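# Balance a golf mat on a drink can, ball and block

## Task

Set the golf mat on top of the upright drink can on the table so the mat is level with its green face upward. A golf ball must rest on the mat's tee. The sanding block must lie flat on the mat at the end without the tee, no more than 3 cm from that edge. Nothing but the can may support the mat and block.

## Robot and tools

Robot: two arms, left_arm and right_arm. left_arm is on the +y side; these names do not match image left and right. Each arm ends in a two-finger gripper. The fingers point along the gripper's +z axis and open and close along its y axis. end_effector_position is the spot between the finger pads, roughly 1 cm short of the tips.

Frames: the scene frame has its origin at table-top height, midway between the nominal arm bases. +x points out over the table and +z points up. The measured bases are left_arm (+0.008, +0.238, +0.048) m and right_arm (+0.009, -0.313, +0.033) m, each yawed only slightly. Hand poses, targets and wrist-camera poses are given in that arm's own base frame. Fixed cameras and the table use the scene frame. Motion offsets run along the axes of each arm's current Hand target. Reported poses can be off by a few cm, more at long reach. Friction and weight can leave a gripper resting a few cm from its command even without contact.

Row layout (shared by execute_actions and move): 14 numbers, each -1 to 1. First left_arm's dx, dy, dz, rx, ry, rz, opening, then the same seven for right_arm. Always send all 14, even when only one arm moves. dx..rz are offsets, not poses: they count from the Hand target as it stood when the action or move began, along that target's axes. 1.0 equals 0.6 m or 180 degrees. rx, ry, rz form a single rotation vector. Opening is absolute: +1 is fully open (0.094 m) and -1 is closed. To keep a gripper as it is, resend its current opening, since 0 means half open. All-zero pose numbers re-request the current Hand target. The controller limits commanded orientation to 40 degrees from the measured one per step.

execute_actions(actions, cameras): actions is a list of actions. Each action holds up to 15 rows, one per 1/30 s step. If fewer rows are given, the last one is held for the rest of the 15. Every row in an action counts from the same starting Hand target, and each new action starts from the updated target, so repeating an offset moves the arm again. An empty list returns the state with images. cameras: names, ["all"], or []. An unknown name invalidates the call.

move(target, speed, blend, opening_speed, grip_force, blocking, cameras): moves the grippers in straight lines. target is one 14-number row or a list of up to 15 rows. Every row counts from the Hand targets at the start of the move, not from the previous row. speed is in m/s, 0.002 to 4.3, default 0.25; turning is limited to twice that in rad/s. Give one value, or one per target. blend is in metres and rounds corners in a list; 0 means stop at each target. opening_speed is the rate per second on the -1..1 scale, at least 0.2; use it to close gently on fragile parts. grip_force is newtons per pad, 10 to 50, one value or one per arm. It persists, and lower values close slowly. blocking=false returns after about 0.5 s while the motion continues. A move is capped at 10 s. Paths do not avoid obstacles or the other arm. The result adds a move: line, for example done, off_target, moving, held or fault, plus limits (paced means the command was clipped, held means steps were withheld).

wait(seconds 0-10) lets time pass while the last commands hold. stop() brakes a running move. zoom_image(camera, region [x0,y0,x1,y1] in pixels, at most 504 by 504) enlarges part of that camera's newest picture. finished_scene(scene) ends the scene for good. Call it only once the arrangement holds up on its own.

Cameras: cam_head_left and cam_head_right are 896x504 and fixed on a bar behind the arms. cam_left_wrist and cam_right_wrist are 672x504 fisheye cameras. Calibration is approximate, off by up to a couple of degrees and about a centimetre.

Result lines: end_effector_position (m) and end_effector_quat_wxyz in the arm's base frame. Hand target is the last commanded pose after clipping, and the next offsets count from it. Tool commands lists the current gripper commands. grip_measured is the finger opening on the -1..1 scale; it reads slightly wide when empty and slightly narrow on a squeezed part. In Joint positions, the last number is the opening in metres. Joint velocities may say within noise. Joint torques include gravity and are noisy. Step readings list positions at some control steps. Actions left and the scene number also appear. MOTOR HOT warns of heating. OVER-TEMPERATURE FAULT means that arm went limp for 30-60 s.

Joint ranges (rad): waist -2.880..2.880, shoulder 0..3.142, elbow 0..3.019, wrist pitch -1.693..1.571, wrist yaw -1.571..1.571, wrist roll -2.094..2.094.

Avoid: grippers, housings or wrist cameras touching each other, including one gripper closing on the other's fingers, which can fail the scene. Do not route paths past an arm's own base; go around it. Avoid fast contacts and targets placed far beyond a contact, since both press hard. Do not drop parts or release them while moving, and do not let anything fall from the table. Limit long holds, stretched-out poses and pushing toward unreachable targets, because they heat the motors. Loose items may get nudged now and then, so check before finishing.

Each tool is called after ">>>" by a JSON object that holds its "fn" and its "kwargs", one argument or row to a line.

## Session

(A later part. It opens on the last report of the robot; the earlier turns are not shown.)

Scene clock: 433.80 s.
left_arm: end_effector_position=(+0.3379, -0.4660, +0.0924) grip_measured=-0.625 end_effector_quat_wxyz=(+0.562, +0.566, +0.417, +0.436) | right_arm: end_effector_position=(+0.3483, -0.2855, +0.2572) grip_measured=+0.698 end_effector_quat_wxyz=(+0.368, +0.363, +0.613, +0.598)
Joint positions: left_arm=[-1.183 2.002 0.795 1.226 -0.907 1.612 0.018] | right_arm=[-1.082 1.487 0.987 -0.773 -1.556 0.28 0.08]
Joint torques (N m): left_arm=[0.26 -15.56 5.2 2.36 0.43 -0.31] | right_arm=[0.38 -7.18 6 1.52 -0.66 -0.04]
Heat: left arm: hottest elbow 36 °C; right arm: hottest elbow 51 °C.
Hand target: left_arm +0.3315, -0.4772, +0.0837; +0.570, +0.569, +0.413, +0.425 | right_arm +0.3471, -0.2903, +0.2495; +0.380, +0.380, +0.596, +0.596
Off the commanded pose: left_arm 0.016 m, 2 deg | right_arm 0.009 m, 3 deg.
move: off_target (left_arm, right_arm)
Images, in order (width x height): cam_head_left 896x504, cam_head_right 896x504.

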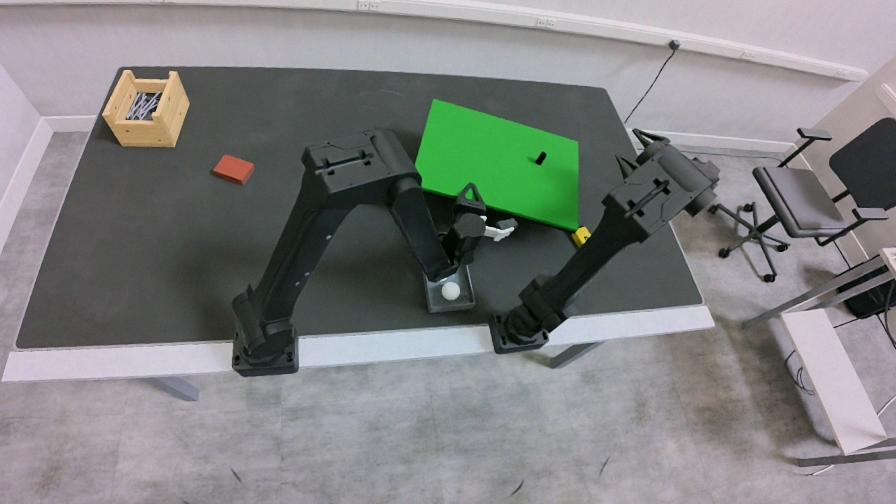

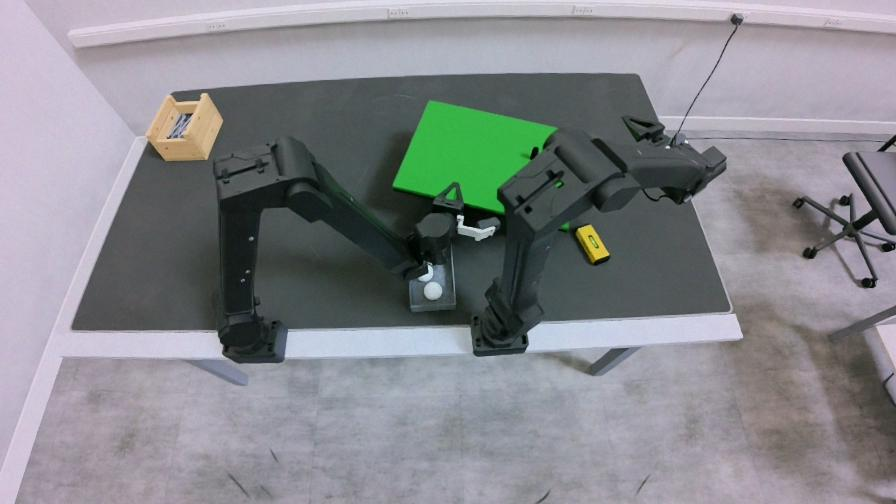

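>>> {"fn": "move", "kwargs": {
  "target": [0,0,0,0,0,0,-0.75,0,-0.2617,0,0,0,0,0.9],
  "speed": 0.1,
  "cameras": ["cam_head_left","cam_right_wrist"]
}}

Scene clock: 437.83 s.
left_arm: end_effector_position=(+0.3379, -0.4660, +0.0924) grip_measured=-0.625 end_effector_quat_wxyz=(+0.562, +0.566, +0.417, +0.436) | right_arm: end_effector_position=(+0.3500, -0.2887, +0.1003) grip_measured=+0.898 end_effector_quat_wxyz=(+0.364, +0.365, +0.609, +0.603)
Joint positions: left_arm=[-1.183 2.002 0.795 1.226 -0.907 1.612 0.018] | right_arm=[-1.082 1.818 0.888 -0.502 -1.563 0.137 0.089]
Joint torques (N m): left_arm=[-0.09 -15.56 5.24 2.45 0.44 -0.3] | right_arm=[1.14 -9.11 4.01 1.31 -0.71 -0.22]
Heat: left arm: hottest elbow 36 °C; right arm: hottest elbow 51 °C.
Hand target: left_arm +0.3315, -0.4772, +0.0837; +0.570, +0.569, +0.413, +0.425 | right_arm +0.3471, -0.2902, +0.0924; +0.380, +0.380, +0.596, +0.596
Off the commanded pose: left_arm 0.016 m, 2 deg | right_arm 0.009 m, 3 deg.
move: off_target (left_arm, right_arm)
camera_calibration:
cam_right_wrist: T_world_to_cam=[[-0.010094, 0.0913631, -0.995766, 0.132616], [-0.88732, 0.458321, 0.0510463, 0.474753], [0.461044, 0.884079, 0.076442, 0.206419], [0, 0, 0, 1]] pos_world=[0.327428, -0.412196, 0.0920409]
Images, in order (width x height): cam_head_left 896x504, cam_right_wrist 672x504.

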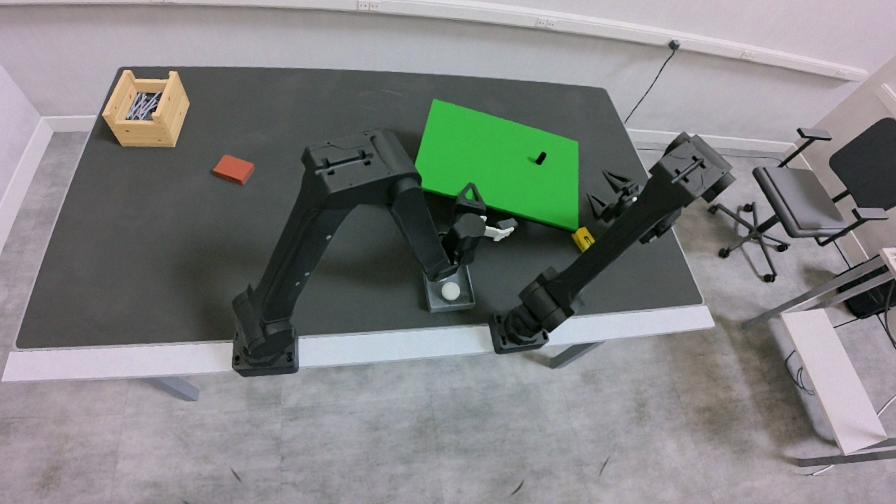

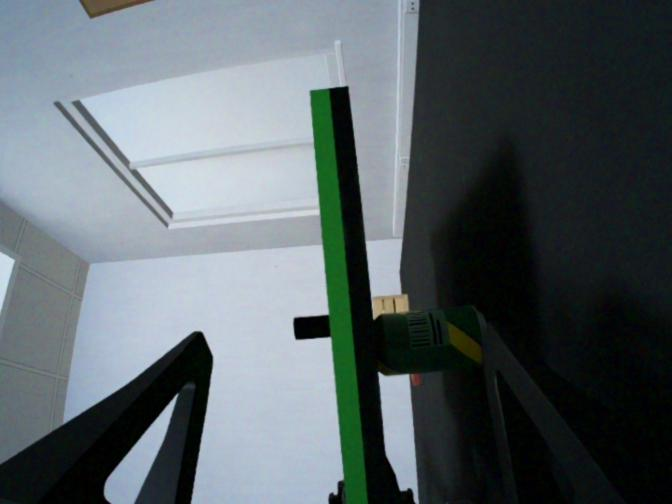

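>>> {"fn": "move", "kwargs": {
  "target": [0,0,0,0,0,0,-0.75,0.0663,0,0.1615,0,0.072,0,0.9],
  "speed": 0.05,
  "cameras": ["cam_head_left","cam_right_wrist"]
}}

Scene clock: 443.63 s.
left_arm: end_effector_position=(+0.3379, -0.4660, +0.0924) grip_measured=-0.625 end_effector_quat_wxyz=(+0.562, +0.566, +0.417, +0.436) | right_arm: end_effector_position=(+0.4066, -0.2057, +0.0930) grip_measured=+0.898 end_effector_quat_wxyz=(+0.288, +0.301, +0.643, +0.643)
Joint positions: left_arm=[-1.183 2.002 0.795 1.226 -0.907 1.612 0.018] | right_arm=[-0.859 1.841 0.896 -0.502 -1.563 0.14 0.089]
Joint torques (N m): left_arm=[0.5 -15.15 5.33 2.39 0.45 -0.29] | right_arm=[1.79 -8.7 6.76 1.39 -0.63 -0.01]
Heat: left arm: hottest elbow 36 °C; right arm: hottest elbow 50 °C.
Hand target: left_arm +0.3315, -0.4772, +0.0837; +0.570, +0.569, +0.413, +0.425 | right_arm +0.4181, -0.2132, +0.0924; +0.310, +0.311, +0.635, +0.635
Off the commanded pose: left_arm 0.016 m, 2 deg | right_arm 0.014 m, 3 deg.
move: off_target (left_arm, right_arm)
camera_calibration:
cam_right_wrist: T_world_to_cam=[[-0.0425249, 0.101203, -0.993957, 0.133375], [-0.966027, 0.249673, 0.0667513, 0.474925], [0.25492, 0.963027, 0.0871474, 0.206552], [0, 0, 0, 1]] pos_world=[0.411808, -0.330989, 0.0828666]
Images, in order (width x height): cam_head_left 896x504, cam_right_wrist 672x504.

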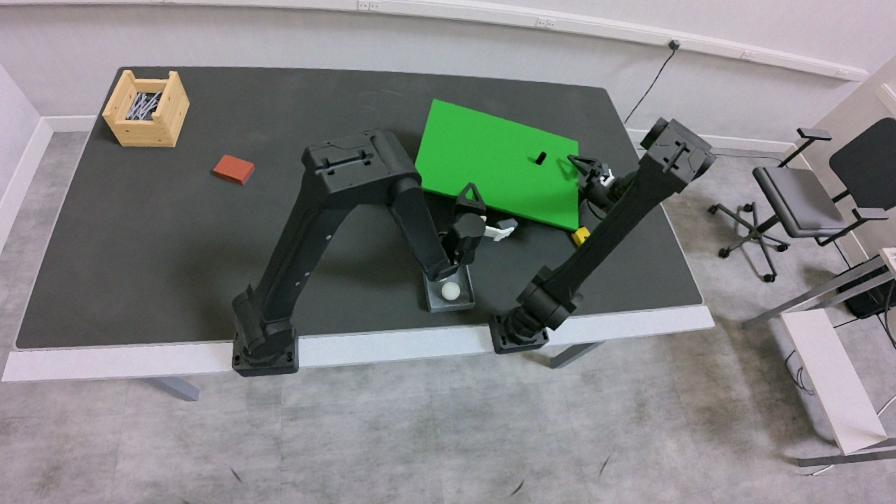

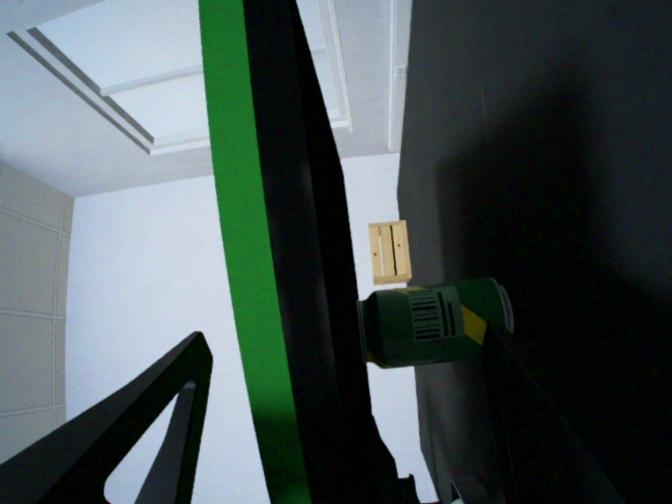

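>>> {"fn": "move", "kwargs": {
  "target": [0,0,0,0,0,0,-0.75,0,0.033,0,0,0,0,0.9],
  "speed": 0.05,
  "cameras": ["cam_right_wrist"]
}}

Scene clock: 447.50 s.
left_arm: end_effector_position=(+0.3379, -0.4660, +0.0924) grip_measured=-0.625 end_effector_quat_wxyz=(+0.562, +0.566, +0.417, +0.436) | right_arm: end_effector_position=(+0.4067, -0.2058, +0.0954) grip_measured=+0.898 end_effector_quat_wxyz=(+0.278, +0.311, +0.638, +0.647)
Joint positions: left_arm=[-1.183 2.002 0.795 1.226 -0.907 1.612 0.018] | right_arm=[-0.859 1.835 0.896 -0.502 -1.563 0.178 0.089]
Joint torques (N m): left_arm=[0.21 -15.56 5.14 2.39 0.45 -0.29] | right_arm=[1.67 -12.22 6.58 0.72 -0.68 -0.02]
Heat: left arm: hottest elbow 36 °C; right arm: hottest elbow 50 °C.
Hand target: left_arm +0.3315, -0.4772, +0.0837; +0.570, +0.569, +0.413, +0.425 | right_arm +0.4181, -0.2132, +0.1122; +0.310, +0.311, +0.635, +0.635
Off the commanded pose: left_arm 0.016 m, 2 deg | right_arm 0.022 m, 4 deg.
move: off_target (left_arm, right_arm)
camera_calibration:
cam_right_wrist: T_world_to_cam=[[-0.0629184, 0.125049, -0.990154, 0.148617], [-0.964312, 0.248045, 0.0926026, 0.471496], [0.257183, 0.960644, 0.10498, 0.203369], [0, 0, 0, 1]] pos_world=[0.411717, -0.330901, 0.0821426]
Images, in order (width x height): cam_right_wrist 672x504.

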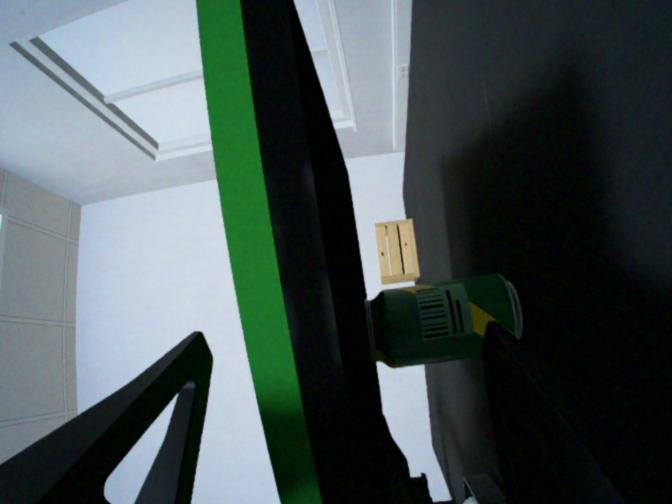

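>>> {"fn": "move", "kwargs": {
  "target": [0,0,0,0,0,0,-0.75,0,0.02,0,0,0,0,0.9],
  "speed": 0.05,
  "cameras": ["cam_right_wrist"]
}}

Scene clock: 450.07 s.
left_arm: end_effector_position=(+0.3379, -0.4660, +0.0924) grip_measured=-0.625 end_effector_quat_wxyz=(+0.562, +0.566, +0.417, +0.436) | right_arm: end_effector_position=(+0.4073, -0.2065, +0.1077) grip_measured=+0.898 end_effector_quat_wxyz=(+0.279, +0.311, +0.638, +0.647)
Joint positions: left_arm=[-1.183 2.002 0.795 1.226 -0.907 1.612 0.018] | right_arm=[-0.859 1.804 0.896 -0.502 -1.563 0.207 0.089]
Joint torques (N m): left_arm=[0.03 -15.27 5.29 2.47 0.44 -0.29] | right_arm=[1.67 -12.45 6.79 0.65 -0.62 -0.07]
Heat: left arm: hottest elbow 36 °C; right arm: hottest elbow 49 °C.
Hand target: left_arm +0.3315, -0.4772, +0.0837; +0.570, +0.569, +0.413, +0.425 | right_arm +0.4181, -0.2132, +0.1243; +0.310, +0.310, +0.635, +0.635
Off the commanded pose: left_arm 0.016 m, 2 deg | right_arm 0.021 m, 4 deg.
move: off_target (left_arm, right_arm)
camera_calibration:
cam_right_wrist: T_world_to_cam=[[-0.0619076, 0.124, -0.990349, 0.160273], [-0.964326, 0.248442, 0.0913878, 0.471253], [0.257376, 0.960677, 0.104196, 0.202616], [0, 0, 0, 1]] pos_world=[0.412215, -0.331601, 0.0945482]
Images, in order (width x height): cam_right_wrist 672x504.

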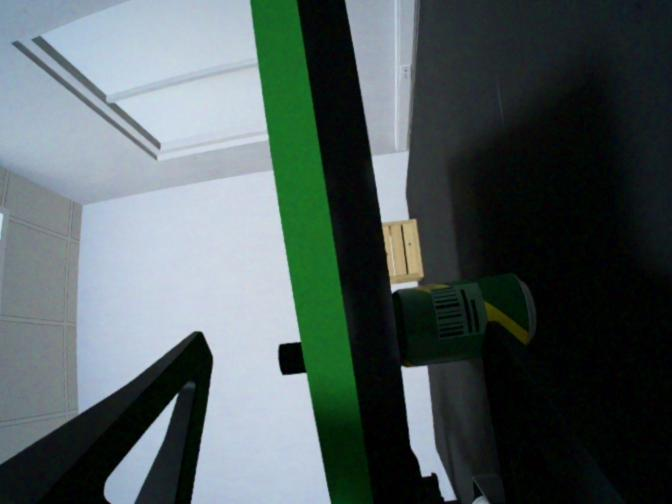

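>>> {"fn": "move", "kwargs": {
  "target": [0,0,0,0,0,0,-0.75,-0.0205,0,0.0073,0,-0.011,-0.025,0.9],
  "speed": 0.05,
  "cameras": ["cam_right_wrist"]
}}

Scene clock: 456.67 s.
left_arm: end_effector_position=(+0.3379, -0.4660, +0.0924) grip_measured=-0.625 end_effector_quat_wxyz=(+0.562, +0.566, +0.417, +0.436) | right_arm: end_effector_position=(+0.4163, -0.2137, +0.1100) grip_measured=+0.898 end_effector_quat_wxyz=(+0.300, +0.289, +0.654, +0.632)
Joint positions: left_arm=[-1.183 2.002 0.795 1.226 -0.907 1.612 0.018] | right_arm=[-0.854 1.804 0.909 -0.415 -1.548 0.234 0.089]
Joint torques (N m): left_arm=[0.56 -15.38 5.29 2.41 0.41 -0.29] | right_arm=[1.61 -11.05 7.25 1.46 -0.59 -0.05]
Heat: left arm: hottest elbow 36 °C; right arm: hottest elbow 49 °C.
Hand target: left_arm +0.3315, -0.4772, +0.0837; +0.570, +0.569, +0.413, +0.425 | right_arm +0.4292, -0.2203, +0.1242; +0.346, +0.296, +0.642, +0.617
Off the commanded pose: left_arm 0.016 m, 2 deg | right_arm 0.020 m, 6 deg.
move: off_target (left_arm, right_arm)
camera_calibration:
cam_right_wrist: T_world_to_cam=[[-0.0251712, 0.0594268, -0.997915, 0.135726], [-0.967126, 0.251235, 0.0393558, 0.488957], [0.25305, 0.9661, 0.0511493, 0.215766], [0, 0, 0, 1]] pos_world=[0.421699, -0.339361, 0.105163]
Images, in order (width x height): cam_right_wrist 672x504.

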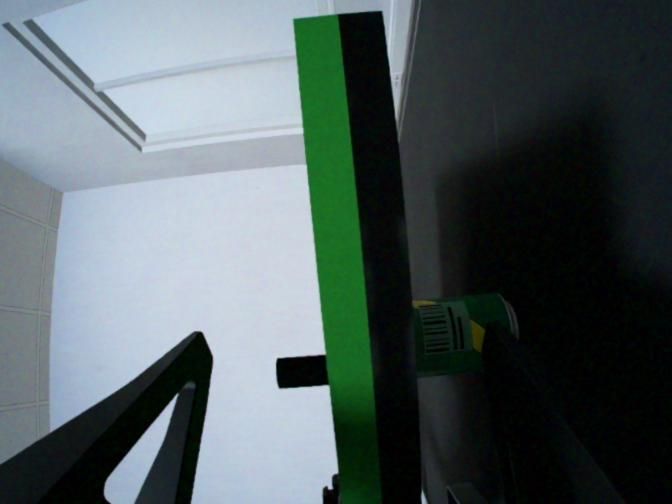

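>>> {"fn": "move", "kwargs": {
  "target": [0,0,0,0,0,0,-0.75,0,-0.0167,0,0,0,0,0.9],
  "speed": 0.03
}}

Scene clock: 462.70 s.
left_arm: end_effector_position=(+0.3379, -0.4660, +0.0924) grip_measured=-0.625 end_effector_quat_wxyz=(+0.562, +0.566, +0.417, +0.436) | right_arm: end_effector_position=(+0.4274, -0.2264, +0.1109) grip_measured=+0.898 end_effector_quat_wxyz=(+0.316, +0.284, +0.663, +0.617)
Joint positions: left_arm=[-1.183 2.002 0.795 1.226 -0.907 1.612 0.018] | right_arm=[-0.854 1.804 0.891 -0.112 -1.525 0.478 0.089]
Joint torques (N m): left_arm=[0.09 -15.38 5.26 2.37 0.44 -0.27] | right_arm=[2.43 -12.16 4.21 1.81 -0.46 -0.02]
Heat: left arm: hottest elbow 36 °C; right arm: hottest elbow 49 °C.
Hand target: left_arm +0.3315, -0.4772, +0.0837; +0.570, +0.569, +0.413, +0.425 | right_arm +0.4296, -0.2210, +0.1142; +0.346, +0.296, +0.642, +0.617
Off the commanded pose: left_arm 0.016 m, 2 deg | right_arm 0.007 m, 4 deg.
move: off_target (left_arm, right_arm)

>>> {"fn": "move", "kwargs": {
  "target": [0,0,0,0,0,0,-0.75,0.008,-0.0,0.004,0,0,0,0.9],
  "speed": 0.03,
  "cameras": ["cam_right_wrist"]
}}

Scene clock: 466.20 s.
left_arm: end_effector_position=(+0.3379, -0.4660, +0.0924) grip_measured=-0.625 end_effector_quat_wxyz=(+0.562, +0.566, +0.417, +0.436) | right_arm: end_effector_position=(+0.4265, -0.2207, +0.1053) grip_measured=+0.898 end_effector_quat_wxyz=(+0.316, +0.295, +0.661, +0.613)
Joint positions: left_arm=[-1.183 2.002 0.795 1.226 -0.907 1.612 0.018] | right_arm=[-0.846 1.802 0.822 0.191 -1.503 0.727 0.089]
Joint torques (N m): left_arm=[0.32 -15.5 5.2 2.44 0.43 -0.29] | right_arm=[1.9 -11.81 4.03 2.07 -0.42 -0.02]
Heat: left arm: hottest elbow 36 °C; right arm: hottest elbow 48 °C.
Hand target: left_arm +0.3315, -0.4772, +0.0837; +0.570, +0.569, +0.413, +0.425 | right_arm +0.4287, -0.2157, +0.1138; +0.346, +0.296, +0.642, +0.617
Off the commanded pose: left_arm 0.016 m, 2 deg | right_arm 0.010 m, 4 deg.
move: off_target (left_arm, right_arm)
camera_calibration:
cam_right_wrist: T_world_to_cam=[[-0.0253077, 0.0208972, -0.999461, 0.123541], [-0.958052, 0.284996, 0.030218, 0.505392], [0.285474, 0.958301, 0.012808, 0.208642], [0, 0, 0, 1]] pos_world=[0.427757, -0.346558, 0.10553]
Images, in order (width x height): cam_right_wrist 672x504.

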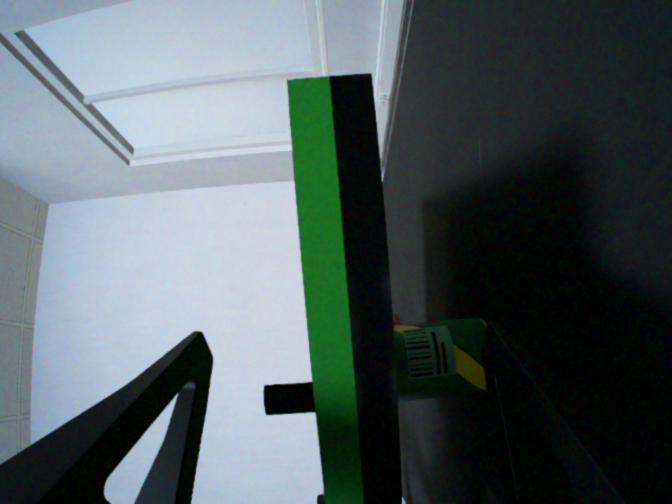

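>>> {"fn": "move", "kwargs": {
  "target": [0,0,0,0,0,0,-0.75,0,0,0,0,0,0,-0.5],
  "speed": 0.03,
  "opening_speed": 0.5,
  "cameras": ["cam_right_wrist"]
}}

Scene clock: 470.83 s.
left_arm: end_effector_position=(+0.3379, -0.4660, +0.0924) grip_measured=-0.625 end_effector_quat_wxyz=(+0.564, +0.564, +0.419, +0.434) | right_arm: end_effector_position=(+0.4266, -0.2209, +0.1051) grip_measured=-0.497 end_effector_quat_wxyz=(+0.316, +0.295, +0.662, +0.613)
Joint positions: left_arm=[-1.183 2.002 0.795 1.226 -0.907 1.602 0.018] | right_arm=[-0.846 1.802 0.822 0.191 -1.501 0.727 0.024]
Joint torques (N m): left_arm=[0.21 -15.62 5.22 2.47 0.44 -0.23] | right_arm=[2.02 -12.04 4.12 1.4 -0.48 -0.18]
Heat: left arm: hottest elbow 36 °C; right arm: hottest elbow 48 °C.
Hand target: left_arm +0.3315, -0.4772, +0.0838; +0.570, +0.569, +0.413, +0.425 | right_arm +0.4282, -0.2160, +0.1138; +0.321, +0.285, +0.666, +0.611 (not the last commanded pose)
Off the commanded pose: left_arm 0.016 m, 1 deg | right_arm 0.010 m, 4 deg.
move: off_target (left_arm, right_arm)
camera_calibration:
cam_right_wrist: T_world_to_cam=[[-0.0265776, 0.0203599, -0.999439, 0.123698], [-0.95763, 0.286296, 0.031298, 0.505512], [0.286773, 0.957925, 0.0118881, 0.208278], [0, 0, 0, 1]] pos_world=[0.427653, -0.346759, 0.105331]
Images, in order (width x height): cam_right_wrist 672x504.

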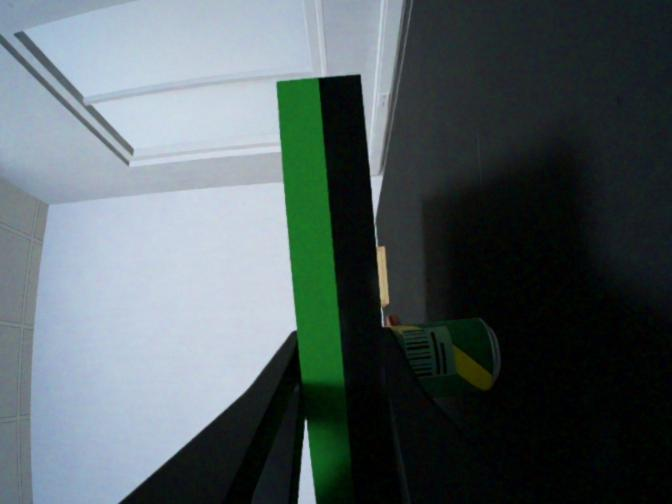

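>>> {"fn": "move", "kwargs": {
  "target": [0,0,0,0,0,0,-0.75,0,-0.003,0,0,0,0,-0.75],
  "speed": 0.03,
  "opening_speed": 0.3,
  "cameras": ["cam_right_wrist","cam_head_left","cam_left_wrist"]
}}

Scene clock: 472.93 s.
left_arm: end_effector_position=(+0.3380, -0.4656, +0.0922) grip_measured=-0.626 end_effector_quat_wxyz=(+0.566, +0.562, +0.423, +0.431) | right_arm: end_effector_position=(+0.4262, -0.2201, +0.1062) grip_measured=-0.640 end_effector_quat_wxyz=(+0.315, +0.293, +0.661, +0.615)
Joint positions: left_arm=[-1.183 2.003 0.795 1.226 -0.909 1.592 0.018] | right_arm=[-0.846 1.801 0.822 0.191 -1.507 0.727 0.017]
Joint torques (N m): left_arm=[0.56 -15.44 5.2 2.44 0.54 -0.12] | right_arm=[2.02 -11.05 4.21 1.62 -0.31 -0.23]
Heat: left arm: hottest elbow 36 °C; right arm: hottest elbow 48 °C.
Hand target: left_arm +0.3315, -0.4772, +0.0837; +0.570, +0.569, +0.413, +0.425 | right_arm +0.4283, -0.2160, +0.1121; +0.321, +0.285, +0.666, +0.611
Off the commanded pose: left_arm 0.016 m, 2 deg | right_arm 0.007 m, 1 deg.
move: off_target (left_arm)
camera_calibration:
cam_left_wrist: T_world_to_cam=[[0.0949343, 0.0729882, -0.992804, 0.098103], [-0.377835, 0.925323, 0.0318977, 0.588021], [0.920993, 0.372088, 0.115422, -0.0330568], [0, 0, 0, 1]] pos_world=[0.243307, -0.53897, 0.0824561]
cam_right_wrist: T_world_to_cam=[[-0.0226735, 0.0227587, -0.999484, 0.123646], [-0.95917, 0.281423, 0.0281671, 0.504867], [0.281919, 0.959314, 0.0154486, 0.209589], [0, 0, 0, 1]] pos_world=[0.42797, -0.345957, 0.106124]
Images, in order (width x height): cam_head_left 896x504, cam_left_wrist 672x504, cam_right_wrist 672x504.

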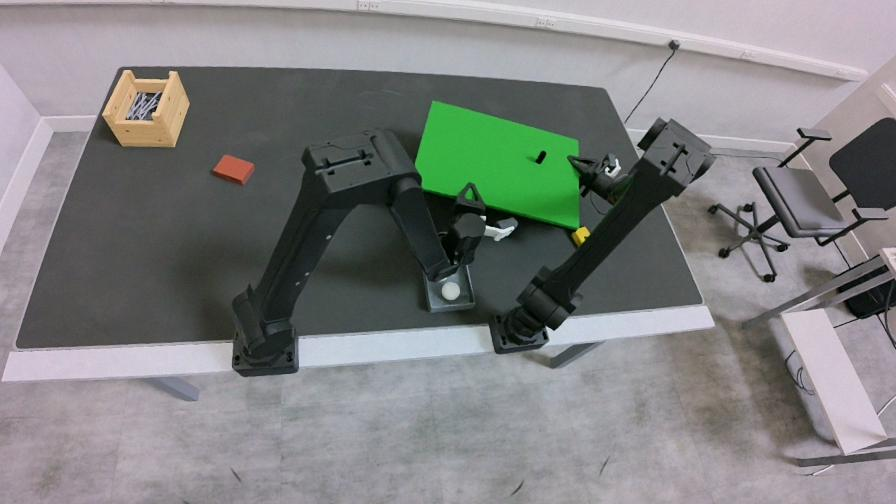

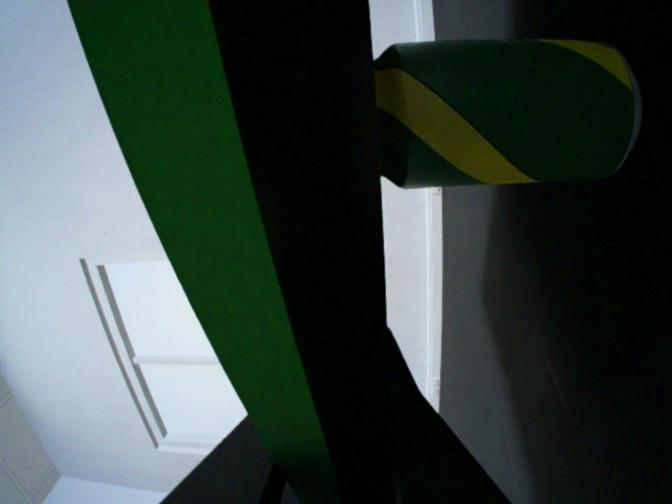

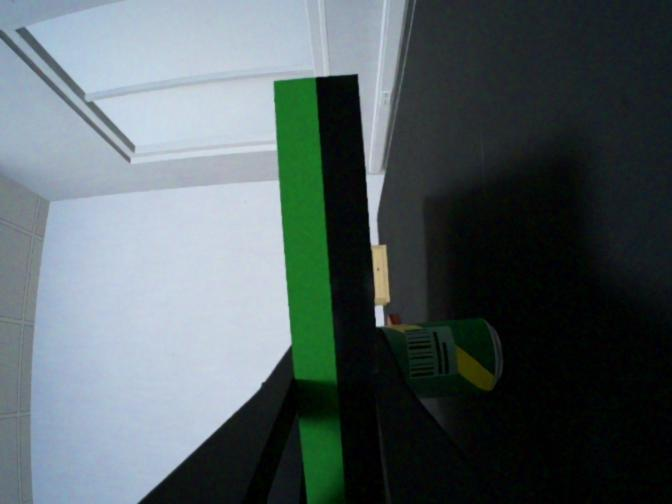

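>>> {"fn": "zoom_image", "kwargs": {
  "camera": "cam_right_wrist",
  "region": [250, 180, 520, 440]
}}

>>> {"fn": "zoom_image", "kwargs": {
  "camera": "cam_left_wrist",
  "region": [300, 0, 560, 240]
}}

Scaled by 1.867 from the camera's 672x504 image, which has a finer 960x720 frame.

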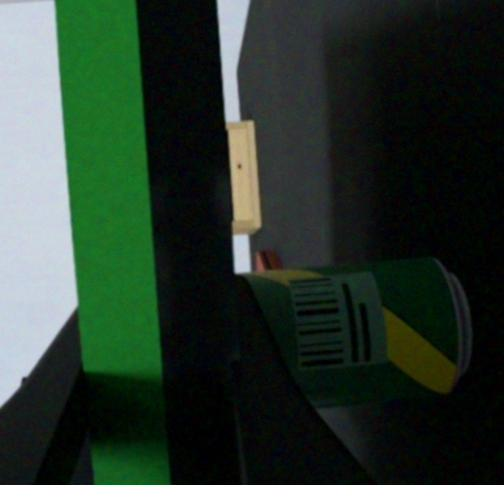

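Scaled by 1.938 from the camera's 672x504 image, which has a finer 960x720 frame.

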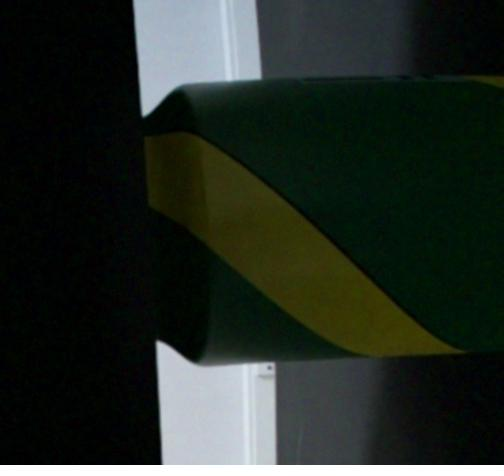

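>>> {"fn": "move", "kwargs": {
  "target": [0,0.0133,0,0.0139,0,0,-0.75,0,-0.0033,0,0,0,0.0139,-0.75],
  "speed": 0.02,
  "cameras": ["cam_right_wrist","cam_left_wrist"]
}}

>>> {"fn": "zoom_image", "kwargs": {
  "camera": "cam_left_wrist",
  "region": [300, 0, 560, 240]
}}

Scene clock: 479.70 s.
left_arm: end_effector_position=(+0.3384, -0.4663, +0.0937) grip_measured=-0.626 end_effector_quat_wxyz=(+0.558, +0.569, +0.433, +0.422) | right_arm: end_effector_position=(+0.4266, -0.2206, +0.1058) grip_measured=-0.645 end_effector_quat_wxyz=(+0.313, +0.298, +0.660, +0.615)
Joint positions: left_arm=[-1.183 1.972 0.795 1.143 -0.911 1.542 0.018] | right_arm=[-0.846 1.801 0.822 0.191 -1.503 0.738 0.017]
Joint torques (N m): left_arm=[0.15 -18.2 4.98 0.88 0.59 -0.11] | right_arm=[2.61 -11.52 4.33 1.09 -0.43 0.03]
Heat: left arm: hottest elbow 36 °C; right arm: hottest elbow 48 °C.
Hand target: left_arm +0.3313, -0.4773, +0.0918; +0.558, +0.581, +0.423, +0.416 | right_arm +0.4283, -0.2162, +0.1101; +0.307, +0.299, +0.659, +0.618
Off the commanded pose: left_arm 0.013 m, 2 deg | right_arm 0.006 m, 1 deg.
move: off_target (left_arm)
camera_calibration:
cam_left_wrist: T_world_to_cam=[[0.0615814, 0.0737786, -0.995372, 0.111412], [-0.378192, 0.924626, 0.0451368, 0.587321], [0.923676, 0.373662, 0.0848423, -0.0307919], [0, 0, 0, 1]] pos_world=[0.243701, -0.539767, 0.0869989]
cam_right_wrist: T_world_to_cam=[[-0.0312032, 0.0284477, -0.999108, 0.128103], [-0.957829, 0.284812, 0.0380235, 0.504408], [0.28564, 0.958161, 0.0183609, 0.207856], [0, 0, 0, 1]] pos_world=[0.427762, -0.346465, 0.104993]
Images, in order (width x height): cam_left_wrist 672x504, cam_right_wrist 672x504.

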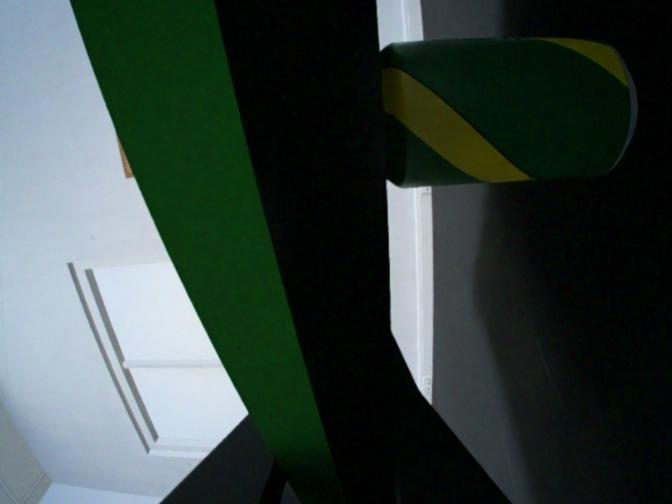

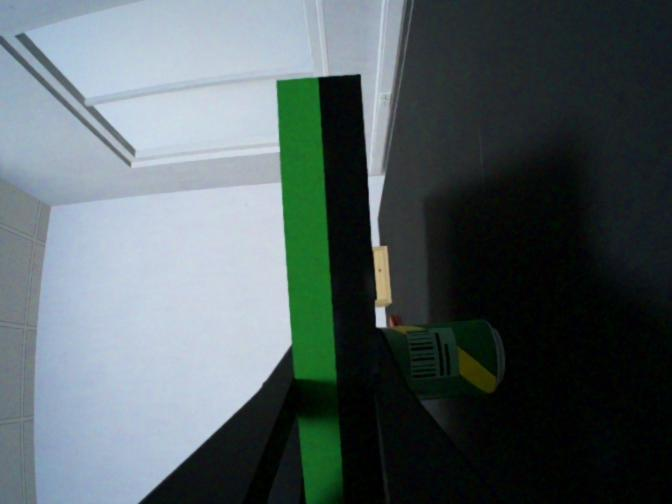

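Scaled by 1.938 from the camera's 672x504 image, which has a finer 960x720 frame.

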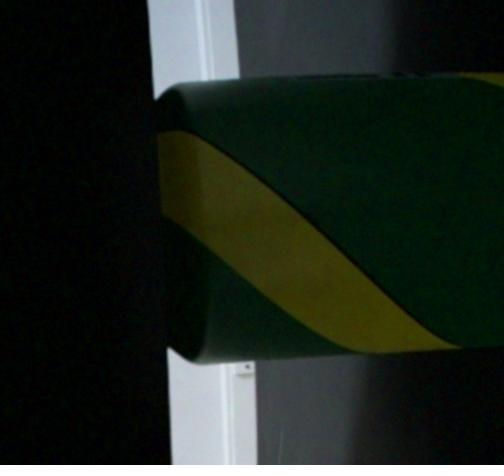

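>>> {"fn": "move", "kwargs": {
  "target": [0,0,0,0,0,0,-0.4,0,0,0,0,0,0,-0.8],
  "speed": 0.02,
  "opening_speed": 0.2,
  "cameras": ["cam_right_wrist","cam_left_wrist"]
}}

Scene clock: 482.83 s.
left_arm: end_effector_position=(+0.3349, -0.4700, +0.0915) grip_measured=-0.403 end_effector_quat_wxyz=(+0.557, +0.576, +0.427, +0.419) | right_arm: end_effector_position=(+0.4265, -0.2205, +0.1060) grip_measured=-0.645 end_effector_quat_wxyz=(+0.312, +0.298, +0.660, +0.616)
Joint positions: left_arm=[-1.19 1.971 0.795 1.129 -0.901 1.541 0.028] | right_arm=[-0.846 1.801 0.822 0.191 -1.504 0.739 0.017]
Joint torques (N m): left_arm=[0.56 -17.44 5.15 1.35 0.12 -0.14] | right_arm=[2.55 -11.11 4.44 1.22 -0.34 0.02]
Heat: left arm: hottest elbow 36 °C; right arm: hottest elbow 47 °C.
Hand target: left_arm +0.3313, -0.4773, +0.0918; +0.558, +0.581, +0.423, +0.416 | right_arm +0.4283, -0.2162, +0.1101; +0.307, +0.299, +0.659, +0.618
Off the commanded pose: left_arm 0.008 m, 1 deg | right_arm 0.006 m, 1 deg.
move: done
camera_calibration:
cam_left_wrist: T_world_to_cam=[[0.0575897, 0.0842538, -0.994779, 0.116044], [-0.363072, 0.92997, 0.0577457, 0.585795], [0.929979, 0.357851, 0.084147, -0.0353695], [0, 0, 0, 1]] pos_world=[0.238896, -0.541891, 0.0845867]
cam_right_wrist: T_world_to_cam=[[-0.0312202, 0.0299685, -0.999063, 0.128623], [-0.958122, 0.283768, 0.0384528, 0.50417], [0.284654, 0.958425, 0.0198541, 0.207991], [0, 0, 0, 1]] pos_world=[0.427867, -0.346266, 0.104986]
Images, in order (width x height): cam_left_wrist 672x504, cam_right_wrist 672x504.

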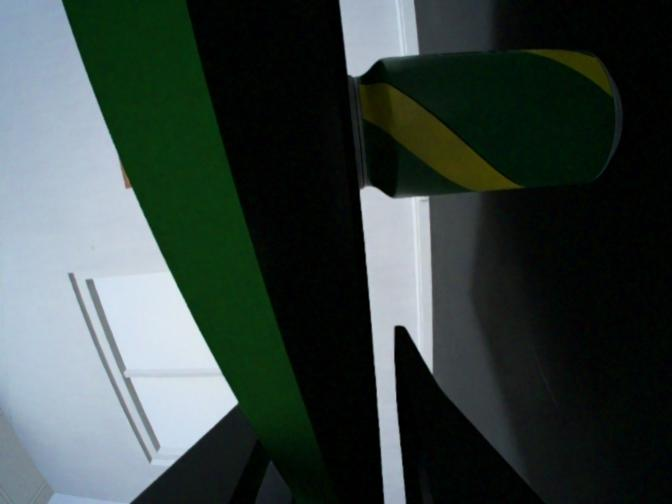

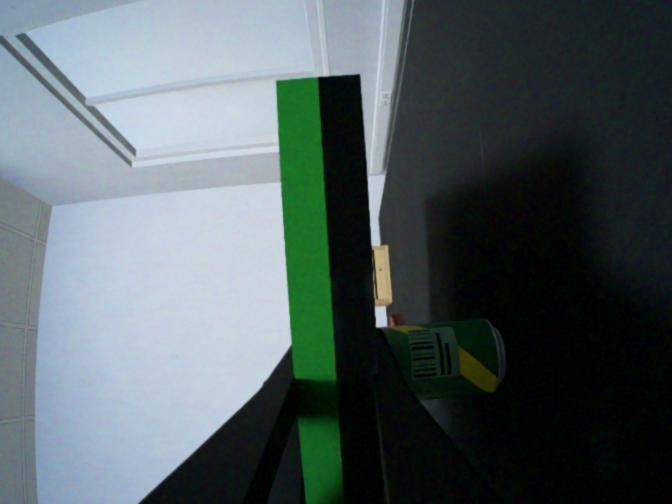

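>>> {"fn": "move", "kwargs": {
  "target": [0,0,0,0,0,0,0.3,0,0,0,0,0,0,-0.8],
  "speed": 0.02,
  "opening_speed": 0.5
}}

>>> {"fn": "move", "kwargs": {
  "target": [0,0,-0.22,0,0,0,0.3,0,0,0,0,0,0,-0.8],
  "speed": 0.06,
  "cameras": ["cam_head_left","cam_head_right","cam_left_wrist","cam_right_wrist"]
}}

Scene clock: 485.93 s.
left_arm: end_effector_position=(+0.3345, -0.4704, +0.0914) grip_measured=+0.297 end_effector_quat_wxyz=(+0.557, +0.577, +0.427, +0.418) | right_arm: end_effector_position=(+0.4265, -0.2205, +0.1060) grip_measured=-0.645 end_effector_quat_wxyz=(+0.312, +0.298, +0.659, +0.616)
Joint positions: left_arm=[-1.19 1.971 0.795 1.129 -0.9 1.541 0.061] | right_arm=[-0.846 1.801 0.822 0.191 -1.504 0.74 0.017]
Joint torques (N m): left_arm=[0.73 -17.9 5.09 1.37 0.1 -0.15] | right_arm=[2.55 -11.34 4.33 1.13 -0.4 0.02]
Heat: left arm: hottest elbow 36 °C; right arm: hottest elbow 47 °C.
Hand target: left_arm +0.3314, -0.4772, +0.0917; +0.558, +0.581, +0.423, +0.416 | right_arm +0.4283, -0.2162, +0.1101; +0.307, +0.299, +0.659, +0.618
Off the commanded pose: left_arm 0.008 m, 1 deg | right_arm 0.006 m, 1 deg.
move: done

Scene clock: 488.60 s.
left_arm: end_effector_position=(+0.2086, -0.4394, +0.0887) grip_measured=+0.298 end_effector_quat_wxyz=(+0.547, +0.589, +0.417, +0.424) | right_arm: end_effector_position=(+0.4265, -0.2205, +0.1060) grip_measured=-0.645 end_effector_quat_wxyz=(+0.312, +0.298, +0.659, +0.616)
Joint positions: left_arm=[-1.461 1.888 0.617 1.162 -1.163 1.514 0.061] | right_arm=[-0.846 1.801 0.822 0.191 -1.504 0.74 0.017]
Joint torques (N m): left_arm=[1.26 -16.5 3 2.59 -0.24 -0.24] | right_arm=[2.02 -12.34 4.41 1.35 -0.42 -0.02]
Heat: left arm: hottest elbow 36 °C; right arm: hottest elbow 47 °C.
Hand target: left_arm +0.2054, -0.4382, +0.0961; +0.558, +0.581, +0.423, +0.416 | right_arm +0.4283, -0.2162, +0.1101; +0.307, +0.299, +0.659, +0.618
Off the commanded pose: left_arm 0.008 m, 2 deg | right_arm 0.006 m, 1 deg.
move: done
camera_calibration:
cam_left_wrist: T_world_to_cam=[[0.0555798, 0.121516, -0.991032, 0.134419], [-0.354238, 0.930397, 0.0942142, 0.506789], [0.933502, 0.345825, 0.0947567, 0.0643386], [0, 0, 0, 1]] pos_world=[0.111992, -0.510099, 0.0793705]
cam_right_wrist: T_world_to_cam=[[-0.0318997, 0.0308838, -0.999014, 0.129121], [-0.958075, 0.283802, 0.039366, 0.504071], [0.284738, 0.958386, 0.0205358, 0.207873], [0, 0, 0, 1]] pos_world=[0.427867, -0.346267, 0.104882]

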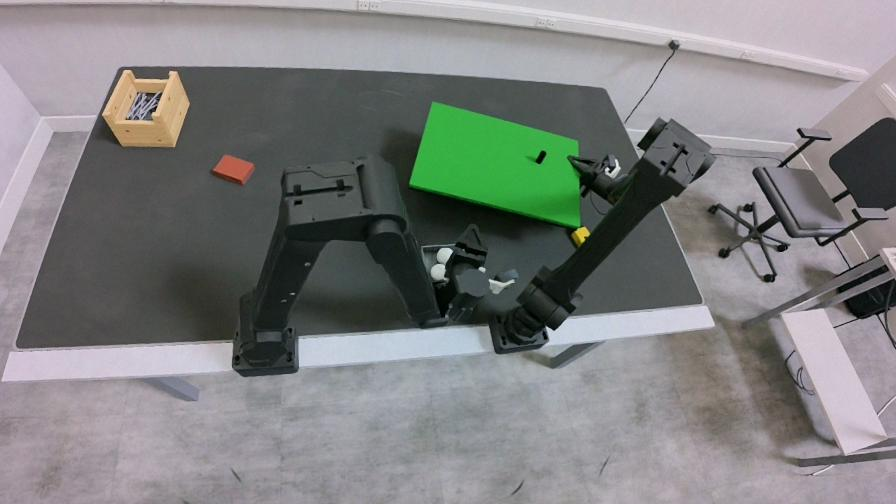

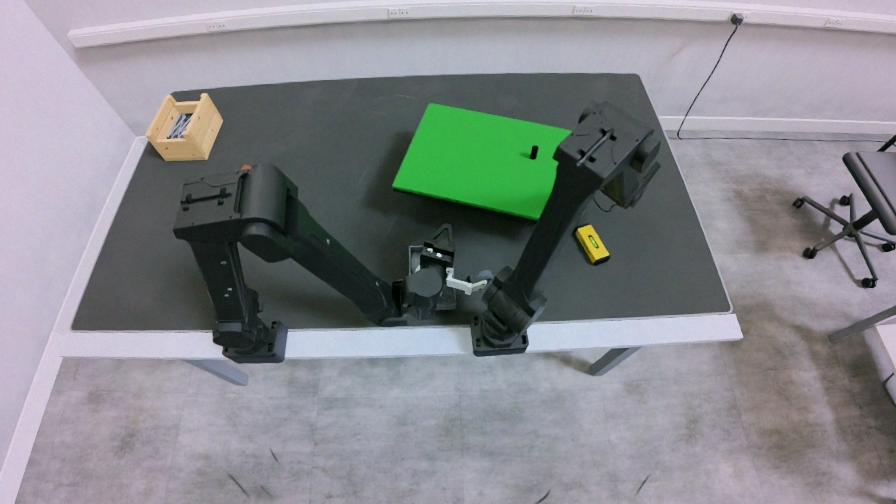

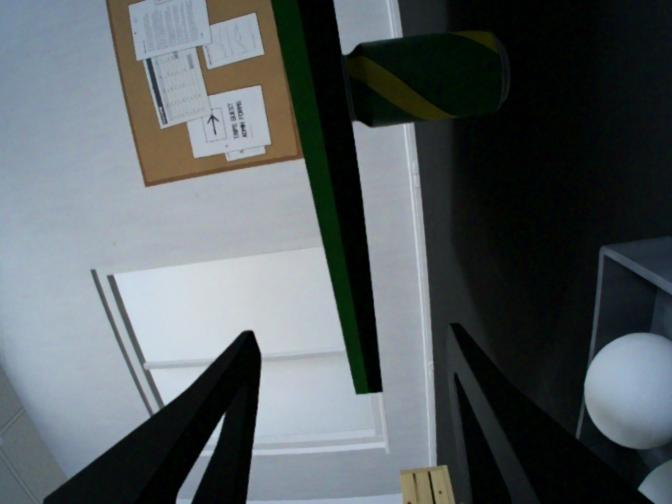

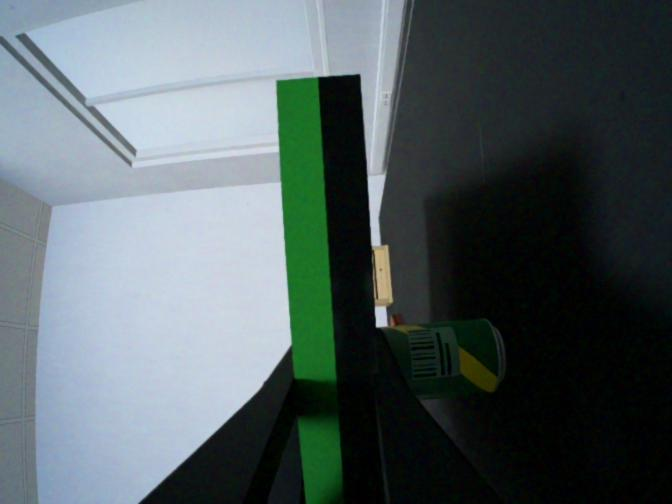

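>>> {"fn": "move", "kwargs": {
  "target": [0.162,0.247,-0.058,0,0,0,0.3,0,0,0,0,0,0,-0.8],
  "speed": 0.15,
  "cameras": ["cam_head_left","cam_head_right"]
}}

>>> {"fn": "zoom_image", "kwargs": {
  "camera": "cam_head_left",
  "region": [190, 130, 290, 210]
}}

>>> {"fn": "zoom_image", "kwargs": {
  "camera": "cam_head_right",
  "region": [210, 140, 310, 220]
}}

Scene clock: 496.90 s.
left_arm: end_effector_position=(+0.2021, -0.3408, +0.2433) grip_measured=+0.298 end_effector_quat_wxyz=(+0.557, +0.584, +0.418, +0.417) | right_arm: end_effector_position=(+0.4265, -0.2205, +0.1060) grip_measured=-0.645 end_effector_quat_wxyz=(+0.312, +0.298, +0.659, +0.616)
Joint positions: left_arm=[-1.444 1.143 0.434 0.633 -1.134 1.523 0.061] | right_arm=[-0.846 1.801 0.822 0.191 -1.504 0.74 0.017]
Joint torques (N m): left_arm=[2.08 -8.82 7.15 1.32 0.07 -0.22] | right_arm=[2.55 -11.75 4.34 1.32 -0.44 -0.03]
Heat: left arm: hottest elbow 36 °C; right arm: hottest elbow 47 °C.
Hand target: left_arm +0.2050, -0.3382, +0.2464; +0.558, +0.581, +0.423, +0.416 | right_arm +0.4283, -0.2162, +0.1101; +0.307, +0.299, +0.659, +0.618
Off the commanded pose: left_arm 0.005 m, 1 deg | right_arm 0.006 m, 1 deg.
move: done
Images, in order (width x height): cam_head_left 896x504, cam_head_right 896x504.

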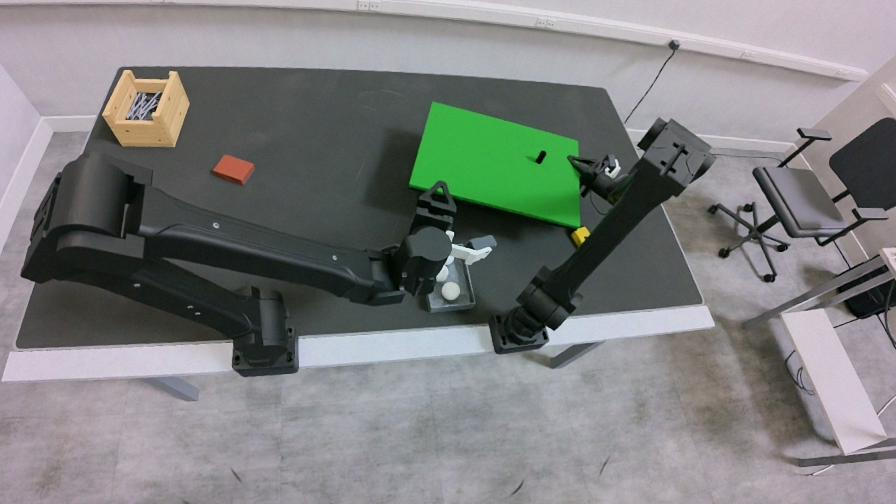

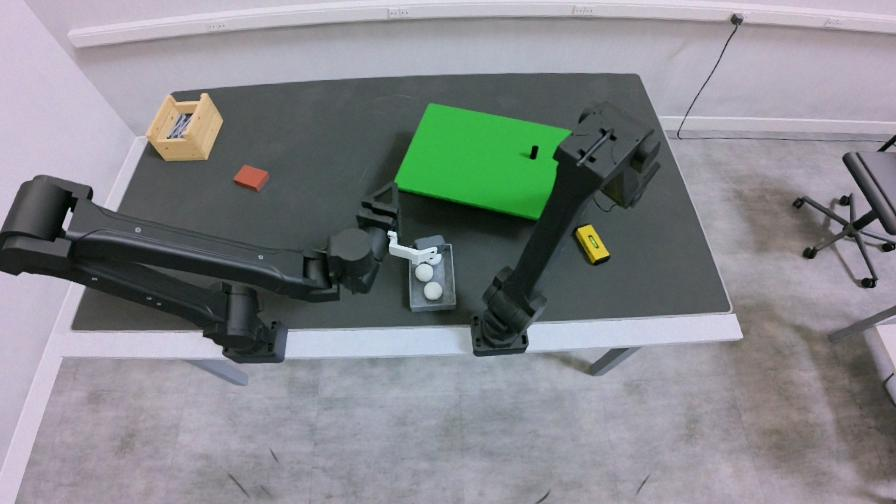

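Scaled by 5.040.

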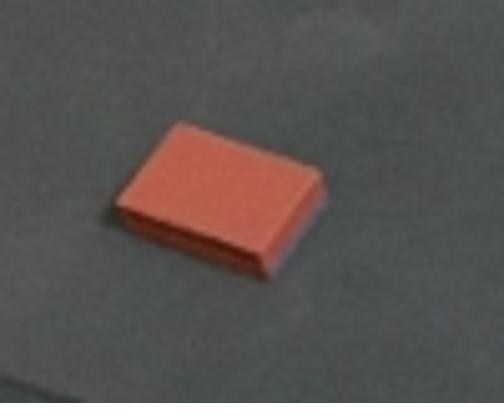

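Scaled by 5.040.

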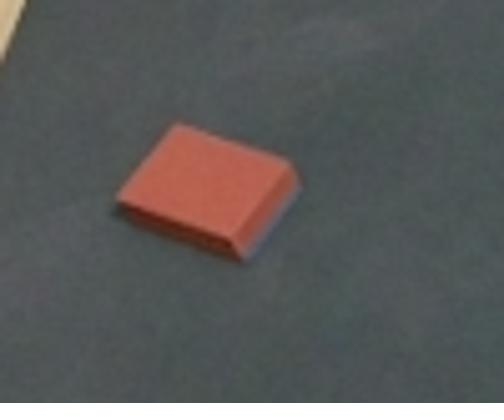

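>>> {"fn": "move", "kwargs": {
  "target": [0.3618,0.0557,0.1043,0.5,0,0,0.5,0,0,0,0,0,0,-0.8],
  "speed": 0.25
}}

Scene clock: 512.23 s.
left_arm: end_effector_position=(+0.3182, -0.1467, +0.2665) grip_measured=+0.498 end_effector_quat_wxyz=(-0.027, +0.805, +0.593, -0.009) | right_arm: end_effector_position=(+0.4265, -0.2205, +0.1060) grip_measured=-0.645 end_effector_quat_wxyz=(+0.312, +0.298, +0.659, +0.616)
Joint positions: left_arm=[-0.436 1.291 1.293 -1.629 -0.01 1.435 0.07] | right_arm=[-0.846 1.801 0.822 0.191 -1.504 0.74 0.017]
Joint torques (N m): left_arm=[1.96 -9.88 11.58 -0.47 0.25 0.05] | right_arm=[2.61 -11.46 4.42 1.01 -0.42 -0.02]
Heat: left arm: hottest elbow 38 °C; right arm: hottest elbow 46 °C.
Hand target: left_arm +0.3302, -0.1502, +0.2803; -0.016, +0.805, +0.593, -0.005 | right_arm +0.4283, -0.2162, +0.1101; +0.307, +0.299, +0.659, +0.618
Off the commanded pose: left_arm 0.019 m, 1 deg | right_arm 0.006 m, 1 deg.
move: off_target (left_arm)


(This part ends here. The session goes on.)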